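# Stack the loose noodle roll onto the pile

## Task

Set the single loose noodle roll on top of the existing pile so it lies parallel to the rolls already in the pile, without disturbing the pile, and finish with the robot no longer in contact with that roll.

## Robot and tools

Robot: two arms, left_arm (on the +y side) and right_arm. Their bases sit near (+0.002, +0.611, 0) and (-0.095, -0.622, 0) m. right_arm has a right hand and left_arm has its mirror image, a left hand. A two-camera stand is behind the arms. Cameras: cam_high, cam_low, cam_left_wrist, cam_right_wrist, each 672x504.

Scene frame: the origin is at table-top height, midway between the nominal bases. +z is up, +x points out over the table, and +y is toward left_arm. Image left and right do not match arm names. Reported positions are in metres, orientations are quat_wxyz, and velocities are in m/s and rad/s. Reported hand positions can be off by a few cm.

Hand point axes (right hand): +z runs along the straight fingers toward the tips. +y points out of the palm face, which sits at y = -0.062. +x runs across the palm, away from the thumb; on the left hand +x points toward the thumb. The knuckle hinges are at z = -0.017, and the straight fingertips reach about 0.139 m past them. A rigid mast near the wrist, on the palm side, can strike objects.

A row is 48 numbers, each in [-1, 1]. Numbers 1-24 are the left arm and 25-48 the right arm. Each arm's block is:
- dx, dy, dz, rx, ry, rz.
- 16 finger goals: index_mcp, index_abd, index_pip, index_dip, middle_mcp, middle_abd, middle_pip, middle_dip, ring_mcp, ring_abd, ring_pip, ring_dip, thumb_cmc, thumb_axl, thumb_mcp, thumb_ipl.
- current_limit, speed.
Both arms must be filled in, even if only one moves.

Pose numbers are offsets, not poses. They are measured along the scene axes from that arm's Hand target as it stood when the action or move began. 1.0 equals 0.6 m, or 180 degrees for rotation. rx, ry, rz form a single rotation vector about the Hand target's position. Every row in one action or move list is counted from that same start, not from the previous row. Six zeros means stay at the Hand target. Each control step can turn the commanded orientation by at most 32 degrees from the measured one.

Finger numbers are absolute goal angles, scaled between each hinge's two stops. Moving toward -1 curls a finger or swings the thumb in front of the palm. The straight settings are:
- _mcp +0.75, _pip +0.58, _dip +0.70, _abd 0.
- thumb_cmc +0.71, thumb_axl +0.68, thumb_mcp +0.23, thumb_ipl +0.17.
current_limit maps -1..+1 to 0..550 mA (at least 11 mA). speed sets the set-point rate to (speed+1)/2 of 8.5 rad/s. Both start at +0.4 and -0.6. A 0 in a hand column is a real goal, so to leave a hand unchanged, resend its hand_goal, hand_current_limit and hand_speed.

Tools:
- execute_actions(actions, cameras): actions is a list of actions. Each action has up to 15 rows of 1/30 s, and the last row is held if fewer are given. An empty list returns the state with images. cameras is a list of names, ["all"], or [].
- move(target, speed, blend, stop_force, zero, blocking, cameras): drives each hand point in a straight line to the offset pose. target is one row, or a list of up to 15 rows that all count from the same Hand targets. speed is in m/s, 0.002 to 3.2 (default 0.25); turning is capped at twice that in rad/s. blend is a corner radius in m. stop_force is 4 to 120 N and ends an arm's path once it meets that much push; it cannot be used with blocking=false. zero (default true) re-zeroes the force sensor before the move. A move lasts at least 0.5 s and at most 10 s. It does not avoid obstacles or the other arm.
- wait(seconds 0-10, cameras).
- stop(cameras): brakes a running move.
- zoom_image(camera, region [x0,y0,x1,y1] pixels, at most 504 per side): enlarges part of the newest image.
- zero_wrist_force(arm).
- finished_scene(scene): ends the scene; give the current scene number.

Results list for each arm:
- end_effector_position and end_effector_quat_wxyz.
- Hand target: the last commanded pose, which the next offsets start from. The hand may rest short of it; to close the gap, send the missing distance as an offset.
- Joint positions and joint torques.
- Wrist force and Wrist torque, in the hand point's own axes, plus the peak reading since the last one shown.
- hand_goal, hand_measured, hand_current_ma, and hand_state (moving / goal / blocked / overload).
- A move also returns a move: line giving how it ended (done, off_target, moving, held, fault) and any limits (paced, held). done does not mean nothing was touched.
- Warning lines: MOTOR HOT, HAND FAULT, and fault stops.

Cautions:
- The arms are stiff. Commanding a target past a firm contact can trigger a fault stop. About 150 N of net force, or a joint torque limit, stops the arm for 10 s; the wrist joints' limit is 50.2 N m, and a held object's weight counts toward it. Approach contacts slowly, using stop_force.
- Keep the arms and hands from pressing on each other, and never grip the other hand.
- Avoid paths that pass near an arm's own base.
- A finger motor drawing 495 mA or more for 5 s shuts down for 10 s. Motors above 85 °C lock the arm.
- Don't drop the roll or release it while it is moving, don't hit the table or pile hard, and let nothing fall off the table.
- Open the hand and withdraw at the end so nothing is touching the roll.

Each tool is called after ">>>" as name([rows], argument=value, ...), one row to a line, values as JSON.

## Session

>>> execute_actions(actions=[])

>>> zoom_image(camera="cam_high", region=[0, 60, 200, 260])

>>> zoom_image(camera="cam_low", region=[180, 100, 380, 220])

Scene clock: 0.00 s.
left_arm: end_effector_position=(+0.9860, +0.5076, +0.1449) hand_goal=(+0.754, +0.000, +0.576, +0.696, +0.754, +0.000, +0.576, +0.696, +0.754, +0.000, +0.576, +0.696, +0.714, +0.678, +0.226, +0.168) hand_measured=(+0.754, +0.000, +0.576, +0.696, +0.754, +0.000, +0.576, +0.696, +0.754, +0.000, +0.576, +0.696, +0.714, +0.678, +0.226, +0.168) hand_current_ma=(+0, +0, +0, +0, +0, +0, +0, +0, +0, +0, +0, +0, +0, +0, +0, +0) hand_state=(goal, goal, goal, goal, goal, goal, goal, goal, goal, goal, goal, goal, goal, goal, goal, goal) hand_current_limit=0.40 hand_speed=-0.60 end_effector_quat_wxyz=(+0.005, +0.973, -0.068, +0.219) | right_arm: end_effector_position=(+0.3202, +0.0522, +0.3106) hand_goal=(+0.754, +0.000, +0.576, +0.696, +0.754, +0.000, +0.576, +0.696, +0.754, +0.000, +0.576, +0.696, +0.714, +0.678, +0.226, +0.168) hand_measured=(+0.754, +0.000, +0.576, +0.696, +0.754, +0.000, +0.576, +0.696, +0.754, +0.000, +0.576, +0.696, +0.714, +0.678, +0.226, +0.168) hand_current_ma=(+0, +0, +0, +0, +0, +0, +0, +0, +0, +0, +0, +0, +0, +0, +0, +0) hand_state=(goal, goal, goal, goal, goal, goal, goal, goal, goal, goal, goal, goal, goal, goal, goal, goal) hand_current_limit=0.40 hand_speed=-0.60 end_effector_quat_wxyz=(-0.191, +0.792, -0.578, -0.052)
Joint positions: left_arm=[-0.202 -0.797 1.169 0.759 1.521 -1.628] | right_arm=[0.679 -1.084 1.314 0.995 1.369 0.388]
Joint velocities: within noise
Joint torques (N m): no reading
Motor temperatures (°C): left_arm=[24 29 26 29 33 28] | right_arm=[28 25 24 33 34 33]
Wrist force (N): no reading
Wrist torque (N m): no reading
Wrist force, peak (N): no reading
Hand target: left_arm +0.9860, +0.5076, +0.1449; +0.005, +0.973, -0.068, +0.219 | right_arm +0.3202, +0.0522, +0.3106; -0.191, +0.792, -0.578, -0.052
camera_calibration:
cam_left_wrist: T_world_to_cam=[[-0.597261, 0.720003, -0.353375, 0.248799], [0.143137, 0.529205, 0.836333, -0.574765], [0.789171, 0.448929, -0.419133, -0.818176], [0, 0, 0, 1]] pos_world=[0.876548, 0.492335, 0.22569]
cam_right_wrist: T_world_to_cam=[[-0.822334, 0.566153, 0.0569056, 0.256853], [0.235509, 0.247614, 0.939799, -0.433145], [0.51798, 0.78623, -0.336956, 0.0225595], [0, 0, 0, 1]] pos_world=[0.301543, -0.0559024, 0.400055]

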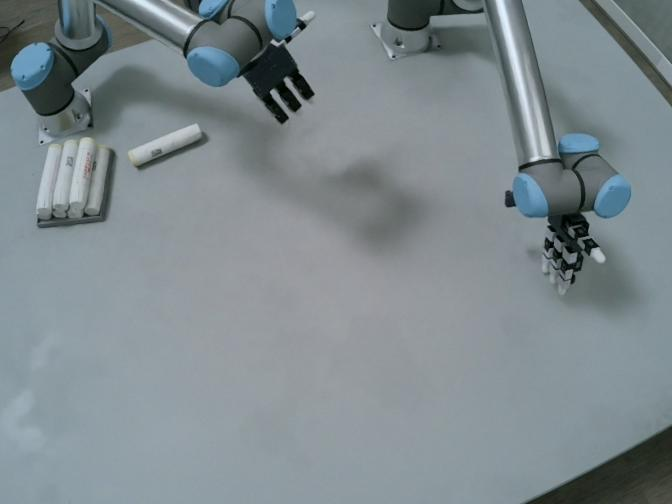

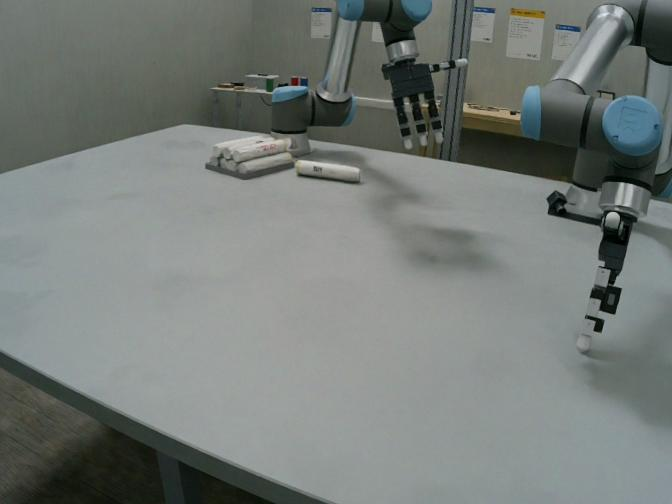

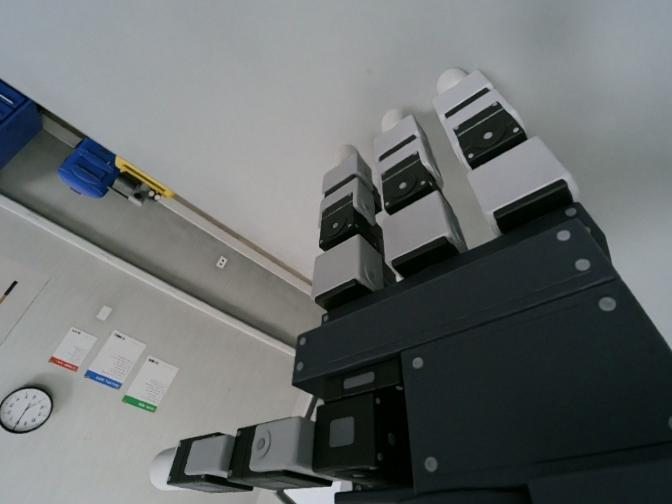

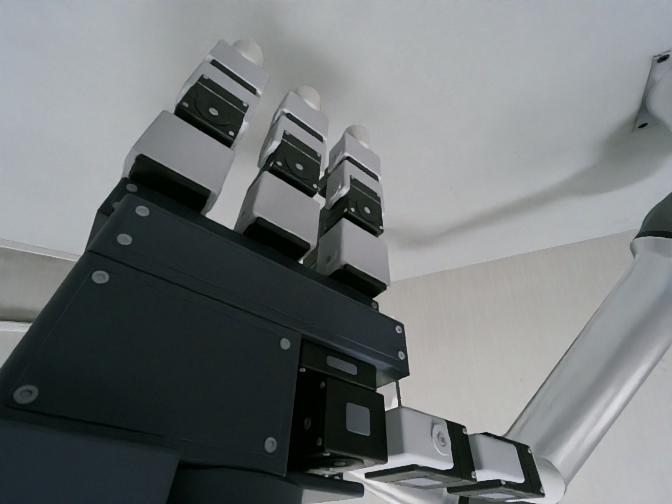

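Scaled by 2.520 from the camera's 672x504 image, which has a finer 960x720 frame.

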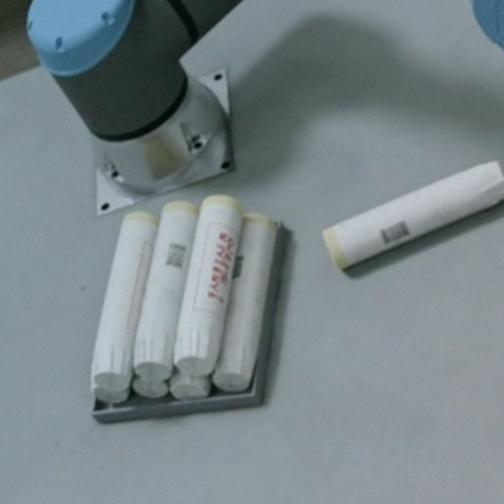

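Scaled by 2.520 from the camera's 672x504 image, which has a finer 960x720 frame.

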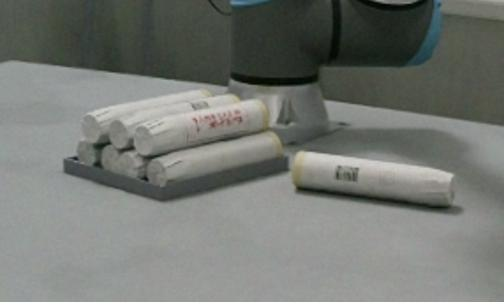

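>>> move(target=[0,0,0,0,0,0,0.754,0,0.576,0.696,0.754,0,0.576,0.696,0.754,0,0.576,0.696,0.714,0.678,0.226,0.168,0.4,-0.6,0.3557,-0.0447,0.0923,0.2042,-0.3731,0.1239,1,-0.55,0.8,0.696,1,-0.55,0.8,0.696,1,-0.55,0.8,0.696,0.714,0.678,0.226,0.168,0.4,-0.6], speed=0.5)

>>> move([
  [0,0,0,0,0,0,0.754,0,0.576,0.696,0.754,0,0.576,0.696,0.754,0,0.576,0.696,0.714,0.678,0.226,0.168,0.4,-0.6,-0.3162,0.012,0,0,0,0.25,1,-0.55,0.8,0.696,1,-0.55,0.8,0.696,1,-0.55,0.8,0.696,0.714,0.678,0.226,0.168,0.4,-0.6],
  [0,0,0,0,0,0,0.754,0,0.576,0.696,0.754,0,0.576,0.696,0.754,0,0.576,0.696,0.714,0.678,0.226,0.168,0.4,-0.6,-0.5483,-0.203,0,0,0,0.5,1,-0.55,0.8,0.696,1,-0.55,0.8,0.696,1,-0.55,0.8,0.696,0.714,0.678,0.226,0.168,0.4,-0.6],
  [0,0,0,0,0,0,0.754,0,0.576,0.696,0.754,0,0.576,0.696,0.754,0,0.576,0.696,0.714,0.678,0.226,0.168,0.4,-0.6,-0.251,-0.569,-0.085,-0.4983,0.0969,0.1652,1,-0.55,0.8,0.696,1,-0.55,0.8,0.696,1,-0.55,0.8,0.696,0.714,0.678,0.226,0.168,0.4,-0.6],
], speed=0.5, blend=[0.02,0.02,0], cameras=["cam_high","cam_right_wrist"])

>>> zoom_image(camera="cam_right_wrist", region=[330, 0, 672, 256])

Scene clock: 132.70 s.
left_arm: end_effector_position=(+0.9860, +0.5076, +0.1449) hand_goal=(+0.754, +0.000, +0.576, +0.696, +0.754, +0.000, +0.576, +0.696, +0.754, +0.000, +0.576, +0.696, +0.714, +0.678, +0.226, +0.168) hand_measured=(+0.754, +0.000, +0.576, +0.696, +0.754, +0.000, +0.576, +0.696, +0.754, +0.000, +0.576, +0.696, +0.714, +0.678, +0.224, +0.168) hand_current_ma=(-2, +0, +1, +0, -2, +0, +1, +0, -2, +0, +1, +0, +0, -2, -6, -1) hand_state=(goal, goal, goal, goal, goal, goal, goal, goal, goal, goal, goal, goal, goal, goal, goal, goal) hand_current_limit=0.40 hand_speed=-0.60 end_effector_quat_wxyz=(+0.005, +0.973, -0.068, +0.219) | right_arm: end_effector_position=(+0.5337, +0.0253, +0.3660) hand_goal=(+1.000, -0.550, +0.800, +0.696, +1.000, -0.550, +0.800, +0.696, +1.000, -0.550, +0.800, +0.696, +0.714, +0.678, +0.226, +0.168) hand_measured=(+0.986, -0.548, +0.794, +0.696, +0.984, -0.548, +0.794, +0.696, +0.982, -0.548, +0.794, +0.696, +0.708, +0.678, +0.224, +0.168) hand_current_ma=(-40, +3, -14, +0, -46, +4, -13, +0, -55, +3, -15, +0, -15, -1, -5, -1) hand_state=(goal, goal, goal, goal, goal, goal, goal, goal, goal, goal, goal, goal, goal, goal, goal, goal) hand_current_limit=0.40 hand_speed=-0.60 end_effector_quat_wxyz=(+0.683, -0.683, +0.183, -0.183) end_effector_velocity=(+0.001, +0.000, +0.000) end_effector_angular_velocity=(+0.000, -0.005, +0.000)
Joint positions: left_arm=[-0.202 -0.797 1.169 0.759 1.521 -1.628] | right_arm=[0.432 -1.373 1.751 -0.379 0.939 0.001]
Joint velocities: left_arm=[within noise] | right_arm=[0 0 0.001 -0.005 0 -0.002]
Joint torques (N m): left_arm=[3 -98.68 -37.72 3.1 -0.1 -0.04] | right_arm=[13.44 -42.52 -51.93 -2.91 -0.01 -2.92]
Wrist force (N): left_arm=[-0.3 -0.6 0.1] | right_arm=[-0.2 1.7 -0.1]
Wrist torque (N m): left_arm=[-0.07 0.04 -0.01] | right_arm=[-0.06 0.02 0.09]
Wrist force, peak (N): left_arm=[-0.9 -0.6 -0.6] | right_arm=[-0.2 2.1 -0.4]
Hand target: left_arm +0.9860, +0.5076, +0.1449; +0.005, +0.973, -0.068, +0.219 | right_arm +0.5336, +0.0254, +0.3660; +0.683, -0.683, +0.183, -0.183
Off the commanded pose: left_arm 0.000 m, 0 deg | right_arm 0.000 m, 0 deg.
move: done

Scene clock: 136.77 s.
left_arm: end_effector_position=(+0.9860, +0.5076, +0.1449) hand_goal=(+0.754, +0.000, +0.576, +0.696, +0.754, +0.000, +0.576, +0.696, +0.754, +0.000, +0.576, +0.696, +0.714, +0.678, +0.226, +0.168) hand_measured=(+0.754, +0.000, +0.576, +0.696, +0.754, +0.000, +0.576, +0.696, +0.754, +0.000, +0.576, +0.696, +0.714, +0.678, +0.224, +0.168) hand_current_ma=(-2, +0, +1, +0, -2, +0, +1, +0, -2, +0, +1, +0, +0, -2, -6, -1) hand_state=(goal, goal, goal, goal, goal, goal, goal, goal, goal, goal, goal, goal, goal, goal, goal, goal) hand_current_limit=0.40 hand_speed=-0.60 end_effector_quat_wxyz=(+0.005, +0.973, -0.068, +0.219) | right_arm: end_effector_position=(+0.3829, -0.3159, +0.3148) hand_goal=(+1.000, -0.550, +0.800, +0.696, +1.000, -0.550, +0.800, +0.696, +1.000, -0.550, +0.800, +0.696, +0.714, +0.678, +0.226, +0.168) hand_measured=(+0.990, -0.548, +0.794, +0.696, +0.990, -0.548, +0.796, +0.696, +0.988, -0.548, +0.794, +0.696, +0.712, +0.678, +0.224, +0.168) hand_current_ma=(-26, +3, -12, +0, -30, +3, -11, +0, -36, +3, -12, +0, -4, -1, -6, -1) hand_state=(goal, goal, goal, goal, goal, goal, goal, goal, goal, goal, goal, goal, goal, goal, goal, goal) hand_current_limit=0.40 hand_speed=-0.60 end_effector_quat_wxyz=(+0.000, +0.998, +0.070, -0.001)
Joint positions: left_arm=[-0.202 -0.797 1.169 0.759 1.521 -1.628] | right_arm=[0.412 -1.635 2.05 -1.985 -1.57 1.828]
Joint torques (N m): left_arm=[2.78 -99.27 -37 3.12 -0.07 -0.13] | right_arm=[-19.25 -46.36 -54.98 -4.75 -2.93 1.37]
Wrist force (N): left_arm=[-0.6 -0.2 -0.1] | right_arm=[-0.1 -0.3 -0.1]
Wrist torque (N m): left_arm=[-0.01 0.07 -0.04] | right_arm=[-0.09 -0.02 0.11]
Wrist force, peak (N): left_arm=[-0.8 -0.6 -0.3] | right_arm=[0.0 1.5 1.9]
Hand target: left_arm +0.9860, +0.5076, +0.1449; +0.005, +0.973, -0.068, +0.219 | right_arm +0.3830, -0.3160, +0.3150; +0.000, +0.998, +0.070, -0.001
Off the commanded pose: left_arm 0.000 m, 0 deg | right_arm 0.000 m, 0 deg.
move: done
camera_calibration:
cam_right_wrist: T_world_to_cam=[[-0.70086, -0.712265, -0.0383745, 0.0962823], [-0.495628, 0.447591, 0.744322, 0.0438958], [-0.512979, 0.540685, -0.666718, 0.701926], [0, 0, 0, 1]] pos_world=[0.44931, -0.33059, 0.439009]
Images, in order (width x height): cam_high 672x504, cam_right_wrist 672x504.

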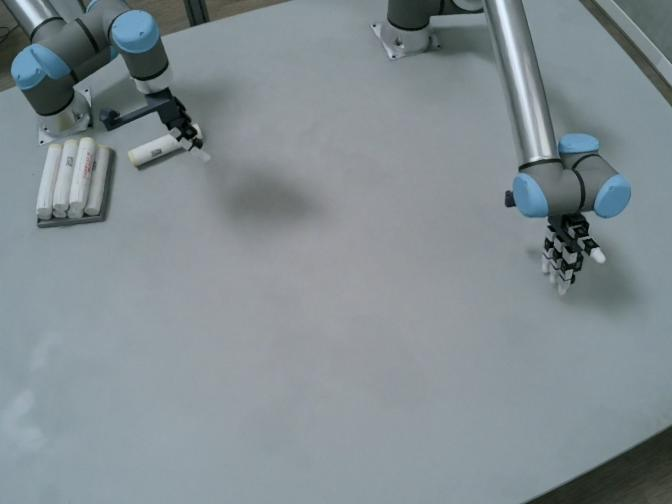

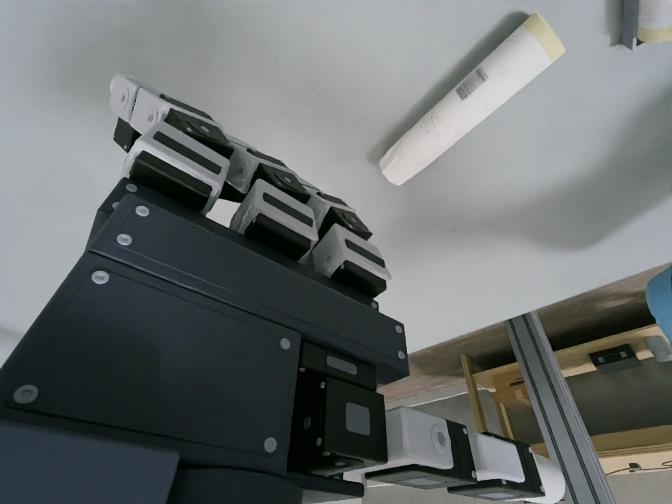

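Scaled by 1.474 from the camera's 672x504 image, which has a finer 960x720 frame.

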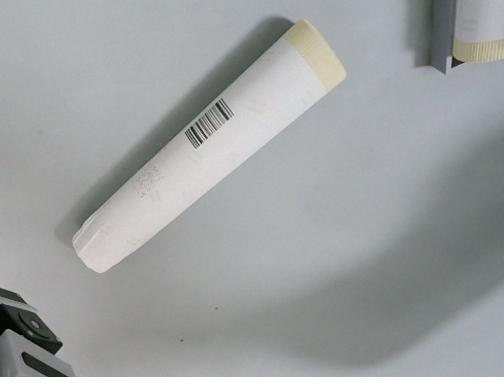

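>>> move(target=[0,0,0,0,0,0,0.754,0,0.576,0.696,0.754,0,0.576,0.696,0.754,0,0.576,0.696,0.714,0.678,0.226,0.168,0.4,-0.6,0.0483,-0.1033,-0.0333,0,0,0.3167,1,-0.55,0.8,0.696,1,-0.55,0.8,0.696,1,-0.55,0.8,0.696,0.714,0.678,0.226,0.168,0.4,-0.6], speed=0.4, cameras=["cam_right_wrist"])

>>> zoom_image(camera="cam_right_wrist", region=[330, 0, 672, 300])

Scene clock: 176.47 s.
left_arm: end_effector_position=(+0.9860, +0.5076, +0.1449) hand_goal=(+0.754, +0.000, +0.576, +0.696, +0.754, +0.000, +0.576, +0.696, +0.754, +0.000, +0.576, +0.696, +0.714, +0.678, +0.226, +0.168) hand_measured=(+0.754, +0.000, +0.576, +0.696, +0.754, +0.000, +0.576, +0.696, +0.754, +0.000, +0.576, +0.696, +0.714, +0.678, +0.224, +0.168) hand_current_ma=(-2, +0, +1, +0, -2, +0, +1, +0, -2, +0, +1, +0, +0, -2, -6, -1) hand_state=(goal, goal, goal, goal, goal, goal, goal, goal, goal, goal, goal, goal, goal, goal, goal, goal) hand_current_limit=0.40 hand_speed=-0.60 end_effector_quat_wxyz=(+0.005, +0.973, -0.068, +0.219) | right_arm: end_effector_position=(+0.4120, -0.3781, +0.2950) hand_goal=(+1.000, -0.550, +0.800, +0.696, +1.000, -0.550, +0.800, +0.696, +1.000, -0.550, +0.800, +0.696, +0.714, +0.678, +0.226, +0.168) hand_measured=(+0.990, -0.548, +0.794, +0.696, +0.990, -0.548, +0.796, +0.696, +0.988, -0.548, +0.794, +0.696, +0.712, +0.678, +0.224, +0.168) hand_current_ma=(-25, +3, -12, +0, -29, +3, -11, +0, -35, +3, -12, +0, -3, -1, -6, -1) hand_state=(goal, goal, goal, goal, goal, goal, goal, goal, goal, goal, goal, goal, goal, goal, goal, goal) hand_current_limit=0.40 hand_speed=-0.60 end_effector_quat_wxyz=(+0.000, +0.844, +0.537, -0.001)
Joint positions: left_arm=[-0.202 -0.797 1.169 0.759 1.521 -1.628] | right_arm=[0.283 -1.795 2.221 -1.996 -1.571 0.704]
Joint torques (N m): left_arm=[1.49 -99.37 -37.27 2.99 -0.06 0.01] | right_arm=[13.96 -15.57 -53.77 -2.23 3.24 -3.41]
Wrist force (N): left_arm=[-0.5 -0.6 -0.2] | right_arm=[-0.7 0.1 0.3]
Wrist torque (N m): left_arm=[-0.06 0.07 -0.03] | right_arm=[-0.09 0.05 -0.11]
Wrist force, peak (N): left_arm=[-0.6 -0.9 -0.3] | right_arm=[-1.1 0.3 0.3]
Hand target: left_arm +0.9860, +0.5076, +0.1449; +0.005, +0.973, -0.068, +0.219 | right_arm +0.4120, -0.3780, +0.2950; +0.000, +0.843, +0.537, -0.001
Off the commanded pose: left_arm 0.000 m, 0 deg | right_arm 0.000 m, 0 deg.
move: done
camera_calibration:
cam_right_wrist: T_world_to_cam=[[0.215025, -0.975848, -0.0385446, -0.405339], [-0.645679, -0.171663, 0.744063, -0.0713365], [-0.732709, -0.135105, -0.666996, 0.572347], [0, 0, 0, 1]] pos_world=[0.460461, -0.330468, 0.419209]
Images, in order (width x height): cam_right_wrist 672x504.

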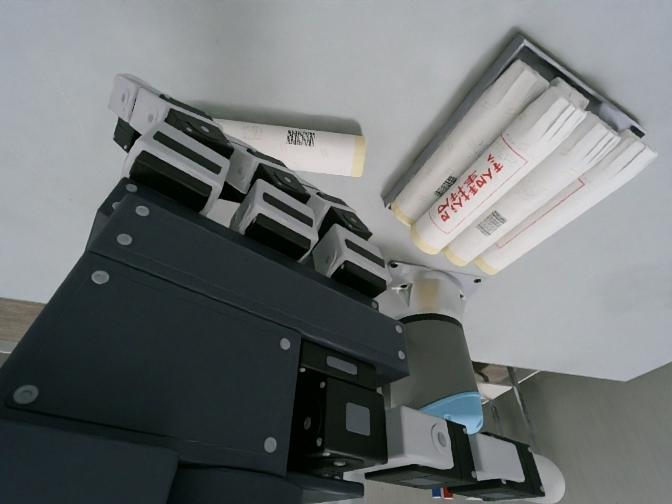

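Scaled by 1.474 from the camera's 672x504 image, which has a finer 960x720 frame.

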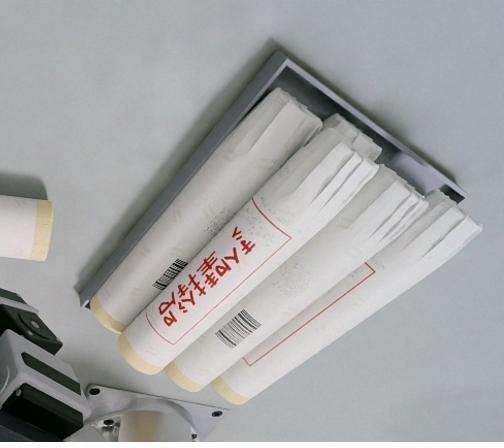

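>>> move(target=[0,0,0,0,0,0,0.754,0,0.576,0.696,0.754,0,0.576,0.696,0.754,0,0.576,0.696,0.714,0.678,0.226,0.168,0.4,-0.6,-0.3572,0.09,-0.1583,0.0707,0.4151,0.1454,0.589,0,-0.378,0.477,0.589,0,-0.378,0.477,0.589,0,-0.378,0.477,-0.8,0.678,0.226,-0.049,0.4,-0.6], speed=0.4, cameras=["cam_high","cam_low"])

>>> zoom_image(camera="cam_high", region=[60, 60, 260, 220])

Scene clock: 221.97 s.
left_arm: end_effector_position=(+0.9860, +0.5076, +0.1449) hand_goal=(+0.754, +0.000, +0.576, +0.696, +0.754, +0.000, +0.576, +0.696, +0.754, +0.000, +0.576, +0.696, +0.714, +0.678, +0.226, +0.168) hand_measured=(+0.754, +0.000, +0.576, +0.696, +0.754, +0.000, +0.576, +0.696, +0.754, +0.000, +0.576, +0.696, +0.714, +0.678, +0.224, +0.168) hand_current_ma=(-2, +0, +1, +0, -2, +0, +1, +0, -2, +0, +1, +0, +0, -2, -6, -1) hand_state=(goal, goal, goal, goal, goal, goal, goal, goal, goal, goal, goal, goal, goal, goal, goal, goal) hand_current_limit=0.40 hand_speed=-0.60 end_effector_quat_wxyz=(+0.005, +0.973, -0.068, +0.219) | right_arm: end_effector_position=(+0.1978, -0.3239, +0.2001) hand_goal=(+0.590, +0.000, -0.378, +0.478, +0.590, +0.000, -0.378, +0.478, +0.590, +0.000, -0.378, +0.478, -0.800, +0.678, +0.226, -0.048) hand_measured=(+0.586, -0.002, -0.376, +0.482, +0.586, -0.004, -0.376, +0.480, +0.584, -0.002, -0.376, +0.480, -0.798, +0.678, +0.224, -0.046) hand_current_ma=(-9, -5, +5, +6, -10, -6, +4, +5, -12, -5, +5, +6, +6, -1, -6, +2) hand_state=(goal, goal, goal, goal, goal, goal, goal, goal, goal, goal, goal, goal, goal, goal, goal, goal) hand_current_limit=0.40 hand_speed=-0.60 end_effector_quat_wxyz=(-0.408, +0.532, +0.589, -0.452)
Joint positions: left_arm=[-0.202 -0.797 1.169 0.759 1.521 -1.628] | right_arm=[0.323 -1.432 2.039 -0.874 -1.372 0.054]
Joint torques (N m): left_arm=[2.26 -99.54 -36.85 3.2 -0.09 -0.3] | right_arm=[-19.98 -32.54 -37.88 2.55 3.4 -0.36]
Wrist force (N): left_arm=[-0.6 -0.3 -0.3] | right_arm=[0.1 1.0 0.3]
Wrist torque (N m): left_arm=[-0.01 0.07 -0.04] | right_arm=[-0.09 -0.02 -0.03]
Wrist force, peak (N): left_arm=[-0.9 -0.6 -0.2] | right_arm=[0.5 1.7 1.0]
Hand target: left_arm +0.9860, +0.5076, +0.1449; +0.005, +0.973, -0.068, +0.219 | right_arm +0.1977, -0.3240, +0.2000; -0.408, +0.532, +0.588, -0.452
Off the commanded pose: left_arm 0.000 m, 0 deg | right_arm 0.000 m, 0 deg.
move: done
Images, in order (width x height): cam_high 672x504, cam_low 672x504.

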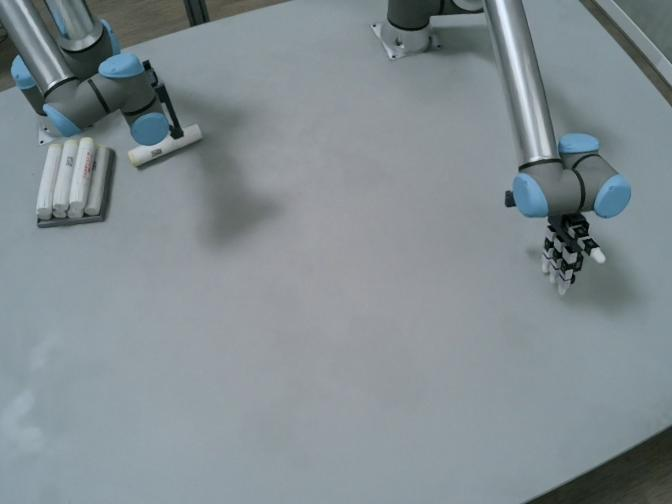

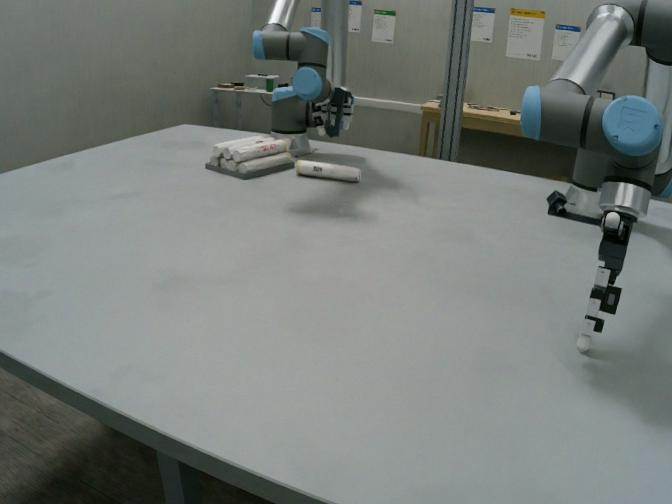

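Scaled by 2.520 from the camera's 672x504 image, which has a finer 960x720 frame.

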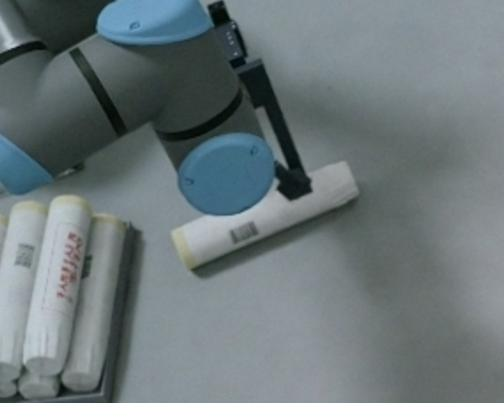

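>>> move(target=[0,0,0,0,0,0,0.754,0,0.576,0.696,0.754,0,0.576,0.696,0.754,0,0.576,0.696,0.714,0.678,0.226,0.168,0.4,-0.6,0,0,-0.25,0,0,0,0.589,0,-0.378,0.477,0.589,0,-0.378,0.477,0.589,0,-0.378,0.477,-0.8,0.678,0.226,-0.049,0.4,-0.6], speed=0.1, stop_force=8, cameras=["cam_high","cam_low"])

>>> zoom_image(camera="cam_low", region=[280, 110, 400, 210])

>>> zoom_image(camera="cam_high", region=[60, 60, 260, 220])

Scene clock: 237.37 s.
left_arm: end_effector_position=(+0.9860, +0.5076, +0.1449) hand_goal=(+0.754, +0.000, +0.576, +0.696, +0.754, +0.000, +0.576, +0.696, +0.754, +0.000, +0.576, +0.696, +0.714, +0.678, +0.226, +0.168) hand_measured=(+0.754, +0.000, +0.576, +0.696, +0.754, +0.000, +0.576, +0.696, +0.754, +0.000, +0.576, +0.696, +0.714, +0.678, +0.224, +0.168) hand_current_ma=(-2, +0, +1, +0, -2, +0, +1, +0, -2, +0, +1, +0, +0, -2, -6, -1) hand_state=(goal, goal, goal, goal, goal, goal, goal, goal, goal, goal, goal, goal, goal, goal, goal, goal) hand_current_limit=0.40 hand_speed=-0.60 end_effector_quat_wxyz=(+0.005, +0.973, -0.068, +0.219) | right_arm: end_effector_position=(+0.1977, -0.3240, +0.0500) hand_goal=(+0.590, +0.000, -0.378, +0.478, +0.590, +0.000, -0.378, +0.478, +0.590, +0.000, -0.378, +0.478, -0.800, +0.678, +0.226, -0.048) hand_measured=(+0.586, -0.002, -0.376, +0.482, +0.586, -0.004, -0.376, +0.480, +0.584, -0.002, -0.376, +0.480, -0.798, +0.678, +0.224, -0.046) hand_current_ma=(-10, -5, +5, +6, -12, -6, +4, +5, -14, -5, +5, +6, +6, -1, -6, +2) hand_state=(goal, goal, goal, goal, goal, goal, goal, goal, goal, goal, goal, goal, goal, goal, goal, goal) hand_current_limit=0.40 hand_speed=-0.60 end_effector_quat_wxyz=(-0.408, +0.532, +0.588, -0.452)
Joint positions: left_arm=[-0.202 -0.797 1.169 0.759 1.521 -1.628] | right_arm=[0.322 -1.239 2.141 -1.169 -1.372 0.054]
Joint torques (N m): left_arm=[2.49 -99.36 -37.24 3.1 -0.08 -0.23] | right_arm=[-1.8 -46.92 -36.18 -0.87 0.27 0.25]
Wrist force (N): left_arm=[-0.4 -0.4 -0.4] | right_arm=[0.0 1.1 0.2]
Wrist torque (N m): left_arm=[-0.02 0.04 -0.02] | right_arm=[-0.06 0.01 -0.03]
Wrist force, peak (N): left_arm=[-0.9 -0.6 -0.1] | right_arm=[-0.1 2.7 0.5]
Hand target: left_arm +0.9860, +0.5076, +0.1449; +0.005, +0.973, -0.068, +0.219 | right_arm +0.1977, -0.3240, +0.0500; -0.408, +0.532, +0.588, -0.452
Off the commanded pose: left_arm 0.000 m, 0 deg | right_arm 0.000 m, 0 deg.
move: done
Images, in order (width x height): cam_high 672x504, cam_low 672x504.

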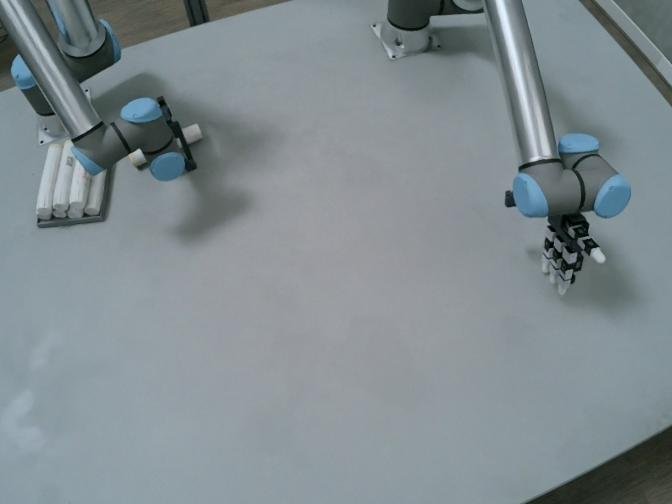

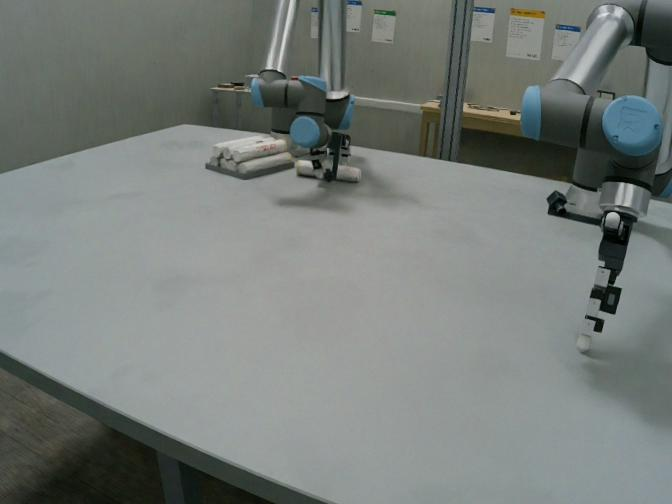

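Scaled by 4.200 from the camera's 672x504 image, which has a finer 960x720 frame.

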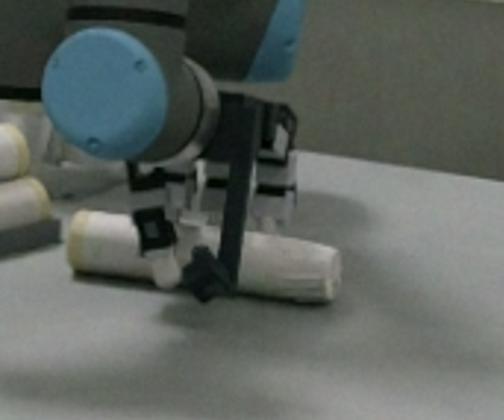

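Scaled by 2.520 from the camera's 672x504 image, which has a finer 960x720 frame.

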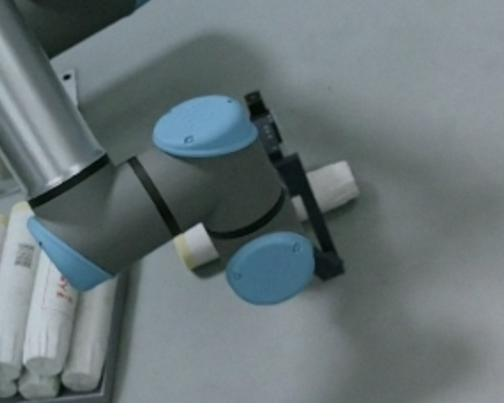

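>>> move(target=[0,0,0,0,0,0,0.754,0,0.576,0.696,0.754,0,0.576,0.696,0.754,0,0.576,0.696,0.714,0.678,0.226,0.168,0.4,-0.6,0,0,0,0,0,0,0.37,0,-0.378,0.477,0.37,0,-0.378,0.477,0.37,0,-0.378,0.477,-0.8,0.678,-0.056,-0.08,0.2,-0.88])

>>> move(target=[0,0,0,0,0,0,0.754,0,0.576,0.696,0.754,0,0.576,0.696,0.754,0,0.576,0.696,0.714,0.678,0.226,0.168,0.4,-0.6,0,0,0,0,0,0,0.33,0,-0.378,0.477,0.33,0,-0.378,0.477,0.33,0,-0.378,0.477,-0.8,0.678,-0.12,-0.1,0.3,-0.85], cameras=["cam_high","cam_low"])

>>> zoom_image(camera="cam_low", region=[280, 110, 400, 210])

Scene clock: 247.87 s.
left_arm: end_effector_position=(+0.9860, +0.5076, +0.1449) hand_goal=(+0.754, +0.000, +0.576, +0.696, +0.754, +0.000, +0.576, +0.696, +0.754, +0.000, +0.576, +0.696, +0.714, +0.678, +0.226, +0.168) hand_measured=(+0.754, +0.000, +0.576, +0.696, +0.754, +0.000, +0.576, +0.696, +0.754, +0.000, +0.576, +0.696, +0.714, +0.678, +0.224, +0.168) hand_current_ma=(-2, +0, +1, +0, -2, +0, +1, +0, -2, +0, +1, +0, +0, -2, -6, -1) hand_state=(goal, goal, goal, goal, goal, goal, goal, goal, goal, goal, goal, goal, goal, goal, goal, goal) hand_current_limit=0.40 hand_speed=-0.60 end_effector_quat_wxyz=(+0.005, +0.973, -0.068, +0.219) | right_arm: end_effector_position=(+0.1977, -0.3240, +0.0500) hand_goal=(+0.370, +0.000, -0.378, +0.478, +0.370, +0.000, -0.378, +0.478, +0.370, +0.000, -0.378, +0.478, -0.800, +0.678, -0.056, -0.080) hand_measured=(+0.398, -0.002, -0.372, +0.482, +0.400, -0.004, -0.372, +0.480, +0.402, -0.002, -0.372, +0.480, -0.796, +0.678, +0.072, -0.072) hand_current_ma=(+97, -5, +13, +6, +103, -6, +12, +5, +106, -5, +13, +6, +7, -1, +329, +32) hand_state=(blocked, goal, goal, goal, blocked, goal, goal, goal, blocked, goal, goal, goal, goal, goal, blocked, moving) hand_current_limit=0.20 hand_speed=-0.88 end_effector_quat_wxyz=(-0.408, +0.532, +0.588, -0.452)
Joint positions: left_arm=[-0.202 -0.797 1.169 0.759 1.521 -1.628] | right_arm=[0.322 -1.239 2.141 -1.169 -1.372 0.054]
Joint torques (N m): left_arm=[2.4 -98.65 -37.37 2.8 -0.11 -0.15] | right_arm=[8.16 -39.53 -35.16 -0.68 0.62 2.46]
Wrist force (N): left_arm=[-0.6 -0.8 0.1] | right_arm=[-0.1 -4.2 -0.6]
Wrist torque (N m): left_arm=[-0.11 0.08 -0.03] | right_arm=[-0.16 0.04 -0.11]
Wrist force, peak (N): left_arm=[-1.1 -0.6 0.4] | right_arm=[-0.1 -4.2 -0.6]
Hand target: left_arm +0.9860, +0.5076, +0.1449; +0.005, +0.973, -0.068, +0.219 | right_arm +0.1977, -0.3240, +0.0500; -0.408, +0.532, +0.588, -0.452
Off the commanded pose: left_arm 0.000 m, 0 deg | right_arm 0.000 m, 0 deg.
move: done

Scene clock: 248.37 s.
left_arm: end_effector_position=(+0.9860, +0.5076, +0.1449) hand_goal=(+0.754, +0.000, +0.576, +0.696, +0.754, +0.000, +0.576, +0.696, +0.754, +0.000, +0.576, +0.696, +0.714, +0.678, +0.226, +0.168) hand_measured=(+0.754, +0.000, +0.576, +0.696, +0.754, +0.000, +0.576, +0.696, +0.754, +0.000, +0.576, +0.696, +0.714, +0.678, +0.224, +0.168) hand_current_ma=(-2, +0, +1, +0, -2, +0, +1, +0, -2, +0, +1, +0, +0, -2, -6, -1) hand_state=(goal, goal, goal, goal, goal, goal, goal, goal, goal, goal, goal, goal, goal, goal, goal, goal) hand_current_limit=0.40 hand_speed=-0.60 end_effector_quat_wxyz=(+0.005, +0.973, -0.068, +0.219) | right_arm: end_effector_position=(+0.1977, -0.3240, +0.0500) hand_goal=(+0.330, +0.000, -0.378, +0.478, +0.330, +0.000, -0.378, +0.478, +0.330, +0.000, -0.378, +0.478, -0.800, +0.678, -0.120, -0.100) hand_measured=(+0.392, -0.002, -0.368, +0.482, +0.394, -0.004, -0.368, +0.480, +0.396, -0.002, -0.368, +0.480, -0.796, +0.678, +0.072, -0.072) hand_current_ma=(+239, -5, +27, +6, +249, -6, +25, +5, +255, -5, +25, +6, +7, -1, +358, +123) hand_state=(blocked, goal, goal, goal, blocked, goal, goal, goal, blocked, goal, goal, goal, goal, goal, blocked, blocked) hand_current_limit=0.30 hand_speed=-0.85 end_effector_quat_wxyz=(-0.408, +0.532, +0.588, -0.452)
Joint positions: left_arm=[-0.202 -0.797 1.169 0.759 1.521 -1.628] | right_arm=[0.322 -1.239 2.141 -1.169 -1.372 0.054]
Joint torques (N m): left_arm=[2.27 -98.1 -37.01 3.03 -0.07 0] | right_arm=[9.93 -39.44 -34.71 -0.34 0.8 2.65]
Wrist force (N): left_arm=[-0.4 -0.6 0.2] | right_arm=[-0.4 -8.3 -0.1]
Wrist torque (N m): left_arm=[-0.09 0.06 -0.02] | right_arm=[-0.15 0.07 -0.21]
Wrist force, peak (N): left_arm=[-0.7 -0.6 -0.2] | right_arm=[0.0 -8.5 -0.3]
Hand target: left_arm +0.9860, +0.5076, +0.1449; +0.005, +0.973, -0.068, +0.219 | right_arm +0.1977, -0.3240, +0.0500; -0.408, +0.532, +0.588, -0.452
Off the commanded pose: left_arm 0.000 m, 0 deg | right_arm 0.000 m, 0 deg.
move: done
Images, in order (width x height): cam_high 672x504, cam_low 672x504.

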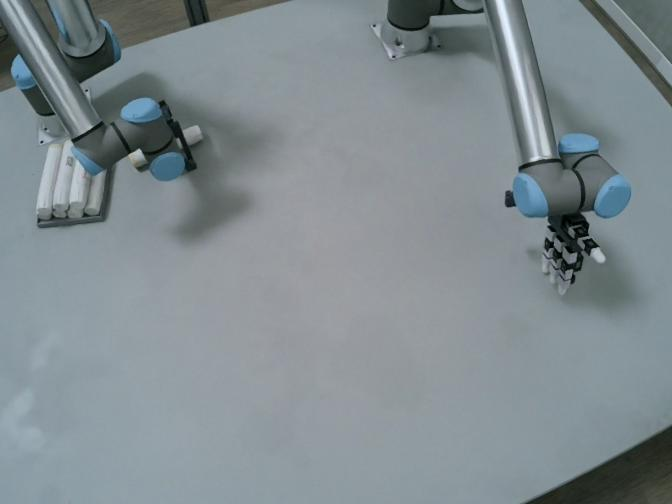

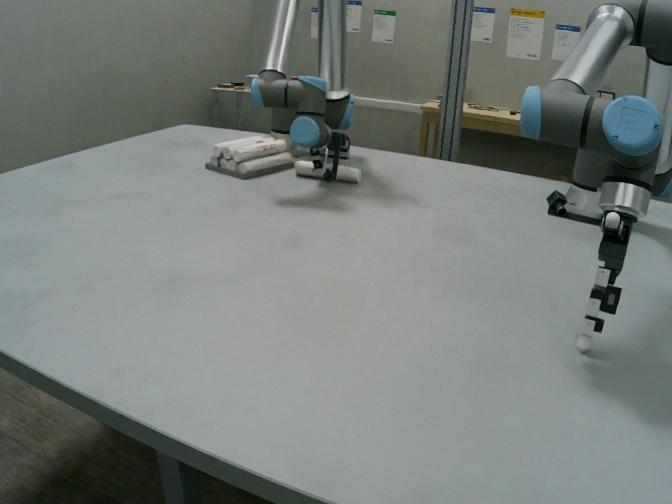

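Scaled by 4.200 from the camera's 672x504 image, which has a finer 960x720 frame.

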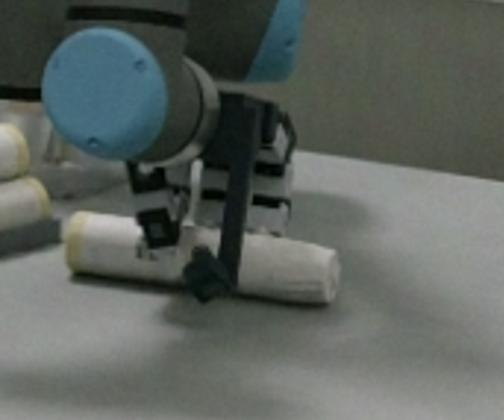

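>>> move([
  [0,0,0,0,0,0,0.754,0,0.576,0.696,0.754,0,0.576,0.696,0.754,0,0.576,0.696,0.714,0.678,0.226,0.168,0.4,-0.6,0,0,0.275,0,0,0,0.33,0,-0.378,0.477,0.33,0,-0.378,0.477,0.33,0,-0.378,0.477,-0.8,0.678,-0.12,-0.1,0.3,-0.85],
  [0,0,0,0,0,0,0.754,0,0.576,0.696,0.754,0,0.576,0.696,0.754,0,0.576,0.696,0.714,0.678,0.226,0.168,0.4,-0.6,0.1313,-0.4558,0.275,0,0,0.3961,0.33,0,-0.378,0.477,0.33,0,-0.378,0.477,0.33,0,-0.378,0.477,-0.8,0.678,-0.12,-0.1,0.3,-0.85],
], speed=[0.12, 0.25], blend=[0.02,0], cameras=["cam_high","cam_low"])

>>> zoom_image(camera="cam_high", region=[0, 60, 200, 240])

>>> zoom_image(camera="cam_low", region=[190, 80, 350, 200])

Scene clock: 271.57 s.
left_arm: end_effector_position=(+0.9860, +0.5076, +0.1449) hand_goal=(+0.754, +0.000, +0.576, +0.696, +0.754, +0.000, +0.576, +0.696, +0.754, +0.000, +0.576, +0.696, +0.714, +0.678, +0.226, +0.168) hand_measured=(+0.754, +0.000, +0.576, +0.696, +0.754, +0.000, +0.576, +0.696, +0.754, +0.000, +0.576, +0.696, +0.714, +0.678, +0.224, +0.168) hand_current_ma=(-2, +0, +1, +0, -2, +0, +1, +0, -2, +0, +1, +0, +0, -2, -6, -1) hand_state=(goal, goal, goal, goal, goal, goal, goal, goal, goal, goal, goal, goal, goal, goal, goal, goal) hand_current_limit=0.40 hand_speed=-0.60 end_effector_quat_wxyz=(+0.005, +0.973, -0.068, +0.219) | right_arm: end_effector_position=(+0.2764, -0.5975, +0.2150) hand_goal=(+0.330, +0.000, -0.378, +0.478, +0.330, +0.000, -0.378, +0.478, +0.330, +0.000, -0.378, +0.478, -0.800, +0.678, -0.120, -0.100) hand_measured=(+0.328, +0.000, -0.374, +0.482, +0.328, -0.002, -0.374, +0.480, +0.326, -0.002, -0.374, +0.482, -0.796, +0.680, -0.116, -0.096) hand_current_ma=(-5, +0, +8, +7, -6, -5, +7, +5, -7, -4, +8, +6, +10, +7, +12, +9) hand_state=(goal, goal, goal, goal, goal, goal, goal, goal, goal, goal, goal, goal, goal, goal, goal, goal) hand_current_limit=0.30 hand_speed=-0.85 end_effector_quat_wxyz=(-0.069, +0.089, +0.788, -0.605)
Joint positions: left_arm=[-0.202 -0.797 1.169 0.759 1.521 -1.628] | right_arm=[0.176 -1.748 2.353 -1.223 -2.679 -0.566]
Joint torques (N m): left_arm=[2.69 -98.11 -37.34 3.07 0.23 -0.32] | right_arm=[16.19 -20.09 -42.75 -3.83 -4.77 -2.5]
Wrist force (N): left_arm=[-0.7 -0.5 -0.1] | right_arm=[-0.5 1.3 0.5]
Wrist torque (N m): left_arm=[-0.04 0.09 -0.05] | right_arm=[-0.09 0.07 -0.08]
Wrist force, peak (N): left_arm=[-0.9 -0.9 -0.2] | right_arm=[0.1 -8.6 -0.4]
Hand target: left_arm +0.9860, +0.5076, +0.1449; +0.005, +0.973, -0.068, +0.219 | right_arm +0.2765, -0.5974, +0.2150; -0.069, +0.089, +0.788, -0.605
Off the commanded pose: left_arm 0.000 m, 0 deg | right_arm 0.000 m, 0 deg.
move: done
Images, in order (width x height): cam_high 672x504, cam_low 672x504.

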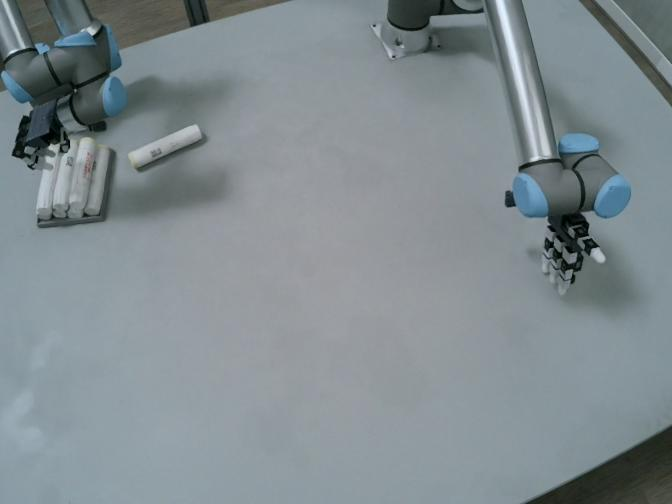

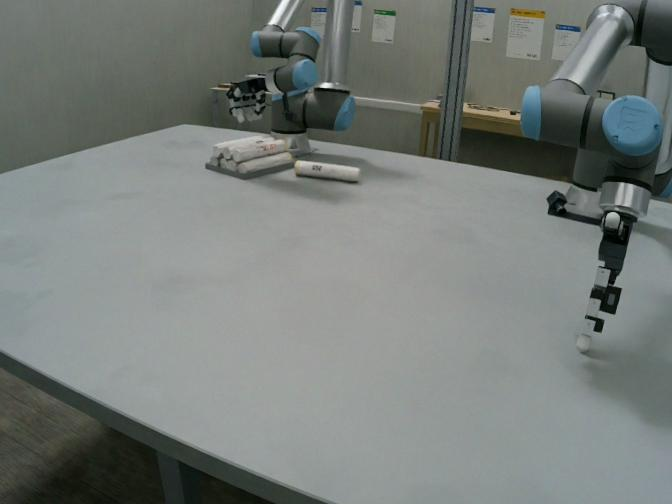

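Scaled by 2.520 from the camera's 672x504 image, which has a finer 960x720 frame.

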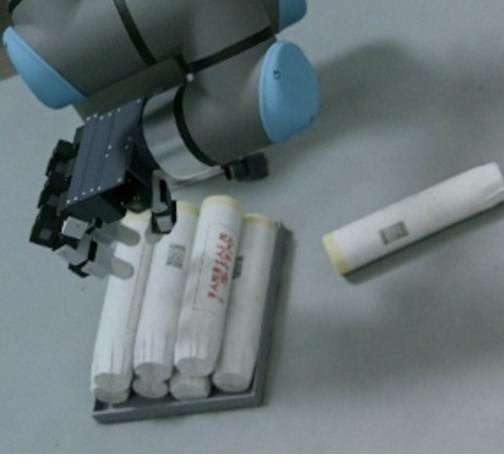

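Scaled by 3.150 from the camera's 672x504 image, which has a finer 960x720 frame.

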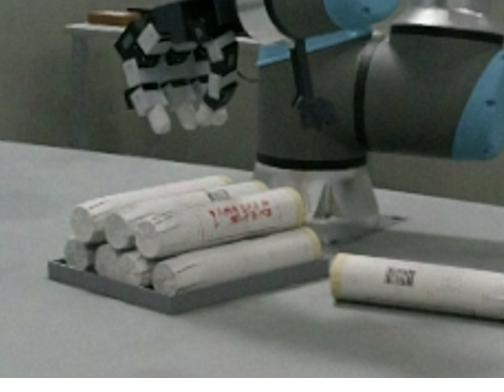

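>>> zoom_image(camera="cam_high", region=[60, 60, 260, 220])

>>> zoom_image(camera="cam_low", region=[280, 110, 400, 210])

Scaled by 2.520 from the camera's 672x504 image, which has a finer 960x720 frame.

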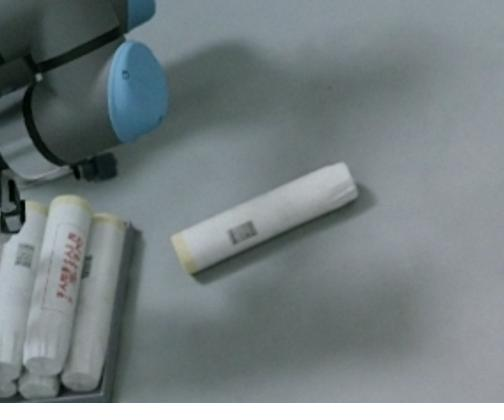

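Scaled by 4.200 from the camera's 672x504 image, which has a finer 960x720 frame.

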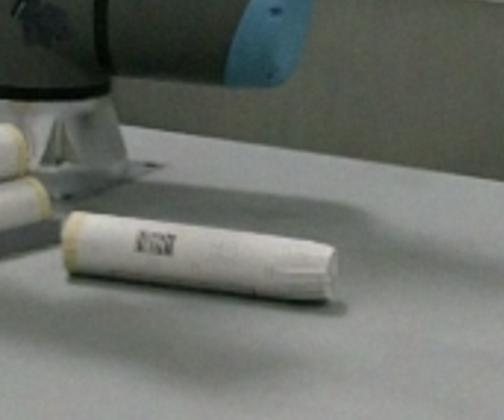

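>>> move(target=[0,0,0,0,0,0,0.754,0,0.576,0.696,0.754,0,0.576,0.696,0.754,0,0.576,0.696,0.714,0.678,0.226,0.168,0.4,-0.6,-0.1272,0.4537,-0.1083,0,0,-0.3917,0.589,0,-0.378,0.477,0.589,0,-0.378,0.477,0.589,0,-0.378,0.477,-0.8,0.678,0.226,-0.049,0.4,-0.6], speed=0.4)

>>> move(target=[0,0,0,0,0,0,0.754,0,0.576,0.696,0.754,0,0.576,0.696,0.754,0,0.576,0.696,0.714,0.678,0.226,0.168,0.4,-0.6,0,0,-0.1817,0,0,0,0.589,0,-0.378,0.477,0.589,0,-0.378,0.477,0.589,0,-0.378,0.477,-0.8,0.678,0.226,-0.049,0.4,-0.6], speed=0.08, stop_force=8, cameras=["cam_high","cam_low"])

>>> zoom_image(camera="cam_low", region=[280, 110, 400, 210])

Scene clock: 327.40 s.
left_arm: end_effector_position=(+0.9860, +0.5076, +0.1449) hand_goal=(+0.754, +0.000, +0.576, +0.696, +0.754, +0.000, +0.576, +0.696, +0.754, +0.000, +0.576, +0.696, +0.714, +0.678, +0.226, +0.168) hand_measured=(+0.754, +0.000, +0.576, +0.696, +0.754, +0.000, +0.576, +0.696, +0.754, +0.000, +0.576, +0.696, +0.714, +0.678, +0.224, +0.168) hand_current_ma=(-2, +0, +1, +0, -2, +0, +1, +0, -2, +0, +1, +0, +0, -2, -6, -1) hand_state=(goal, goal, goal, goal, goal, goal, goal, goal, goal, goal, goal, goal, goal, goal, goal, goal) hand_current_limit=0.40 hand_speed=-0.60 end_effector_quat_wxyz=(+0.005, +0.973, -0.068, +0.219) | right_arm: end_effector_position=(+0.2001, -0.3253, +0.1500) hand_goal=(+0.590, +0.000, -0.378, +0.478, +0.590, +0.000, -0.378, +0.478, +0.590, +0.000, -0.378, +0.478, -0.800, +0.678, +0.226, -0.048) hand_measured=(+0.576, +0.000, -0.376, +0.482, +0.576, -0.002, -0.376, +0.480, +0.574, -0.002, -0.376, +0.480, -0.796, +0.680, +0.222, -0.050) hand_current_ma=(-39, +0, +5, +7, -44, -5, +4, +5, -51, -4, +5, +6, +10, +5, -8, -4) hand_state=(goal, goal, goal, goal, goal, goal, goal, goal, goal, goal, goal, goal, goal, goal, goal, goal) hand_current_limit=0.40 hand_speed=-0.60 end_effector_quat_wxyz=(-0.405, +0.528, +0.592, -0.455)
Joint positions: left_arm=[-0.202 -0.797 1.169 0.759 1.521 -1.628] | right_arm=[0.324 -1.372 2.076 -0.97 -1.384 0.051]
Joint torques (N m): left_arm=[1.95 -97.09 -37.25 3.01 0.16 -0.12] | right_arm=[-6.71 -60.4 -40.18 2.67 3.73 -1.67]
Wrist force (N): left_arm=[-0.5 -0.6 -0.1] | right_arm=[0.0 1.4 -0.1]
Wrist torque (N m): left_arm=[-0.06 0.07 -0.03] | right_arm=[-0.03 0.02 0.22]
Wrist force, peak (N): left_arm=[-1.0 -0.6 -0.1] | right_arm=[0.6 1.8 -0.2]
Hand target: left_arm +0.9860, +0.5076, +0.1449; +0.005, +0.973, -0.068, +0.219 | right_arm +0.2002, -0.3252, +0.1500; -0.405, +0.528, +0.592, -0.455
Off the commanded pose: left_arm 0.000 m, 0 deg | right_arm 0.000 m, 0 deg.
move: done

Scene clock: 329.83 s.
left_arm: end_effector_position=(+0.9860, +0.5076, +0.1449) hand_goal=(+0.754, +0.000, +0.576, +0.696, +0.754, +0.000, +0.576, +0.696, +0.754, +0.000, +0.576, +0.696, +0.714, +0.678, +0.226, +0.168) hand_measured=(+0.754, +0.000, +0.576, +0.696, +0.754, +0.000, +0.576, +0.696, +0.754, +0.000, +0.576, +0.696, +0.714, +0.678, +0.224, +0.168) hand_current_ma=(-2, +0, +1, +0, -2, +0, +1, +0, -2, +0, +1, +0, +0, -2, -6, -1) hand_state=(goal, goal, goal, goal, goal, goal, goal, goal, goal, goal, goal, goal, goal, goal, goal, goal) hand_current_limit=0.40 hand_speed=-0.60 end_effector_quat_wxyz=(+0.005, +0.973, -0.068, +0.219) | right_arm: end_effector_position=(+0.2002, -0.3252, +0.0410) hand_goal=(+0.590, +0.000, -0.378, +0.478, +0.590, +0.000, -0.378, +0.478, +0.590, +0.000, -0.378, +0.478, -0.800, +0.678, +0.226, -0.048) hand_measured=(+0.576, +0.000, -0.376, +0.482, +0.576, -0.002, -0.376, +0.480, +0.574, -0.002, -0.376, +0.480, -0.796, +0.680, +0.224, -0.050) hand_current_ma=(-38, +0, +5, +7, -43, -5, +4, +5, -51, -4, +5, +6, +10, +5, -8, -4) hand_state=(goal, goal, goal, goal, goal, goal, goal, goal, goal, goal, goal, goal, goal, goal, goal, goal) hand_current_limit=0.40 hand_speed=-0.60 end_effector_quat_wxyz=(-0.405, +0.528, +0.592, -0.455)
Joint positions: left_arm=[-0.202 -0.797 1.169 0.759 1.521 -1.628] | right_arm=[0.324 -1.222 2.139 -1.184 -1.384 0.051]
Joint torques (N m): left_arm=[2.54 -97.9 -37.53 3.17 0.16 -0.31] | right_arm=[-12.01 -60.41 -35.22 -0.61 3.65 -1.69]
Wrist force (N): left_arm=[-0.6 -0.2 -0.1] | right_arm=[0.3 1.4 0.2]
Wrist torque (N m): left_arm=[-0.01 0.07 -0.04] | right_arm=[-0.02 -0.02 0.25]
Wrist force, peak (N): left_arm=[-0.9 -0.5 -0.2] | right_arm=[0.3 2.4 0.3]
Hand target: left_arm +0.9860, +0.5076, +0.1449; +0.005, +0.973, -0.068, +0.219 | right_arm +0.2002, -0.3252, +0.0410; -0.405, +0.528, +0.592, -0.455
Off the commanded pose: left_arm 0.000 m, 0 deg | right_arm 0.000 m, 0 deg.
move: done
Images, in order (width x height): cam_high 672x504, cam_low 672x504.

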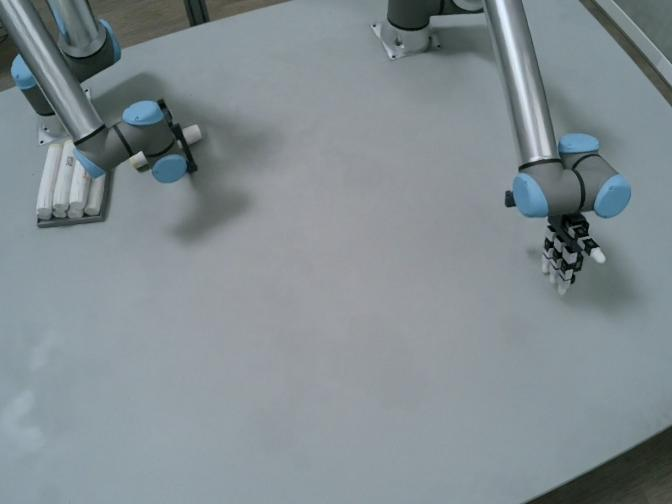

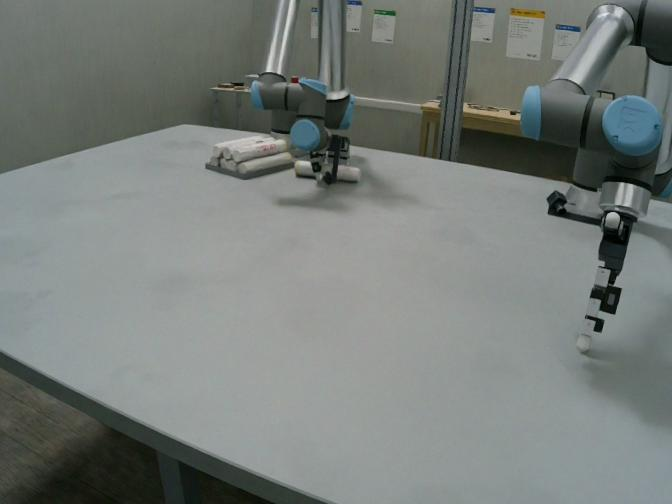

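Scaled by 4.200 from the camera's 672x504 image, which has a finer 960x720 frame.

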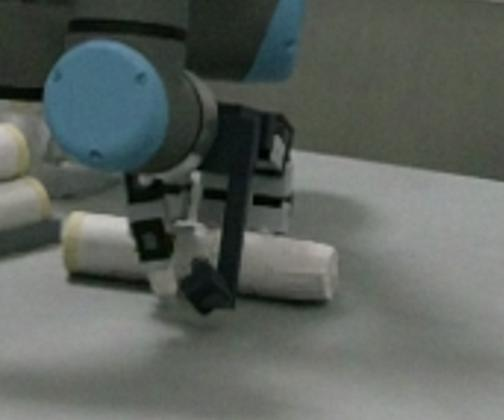

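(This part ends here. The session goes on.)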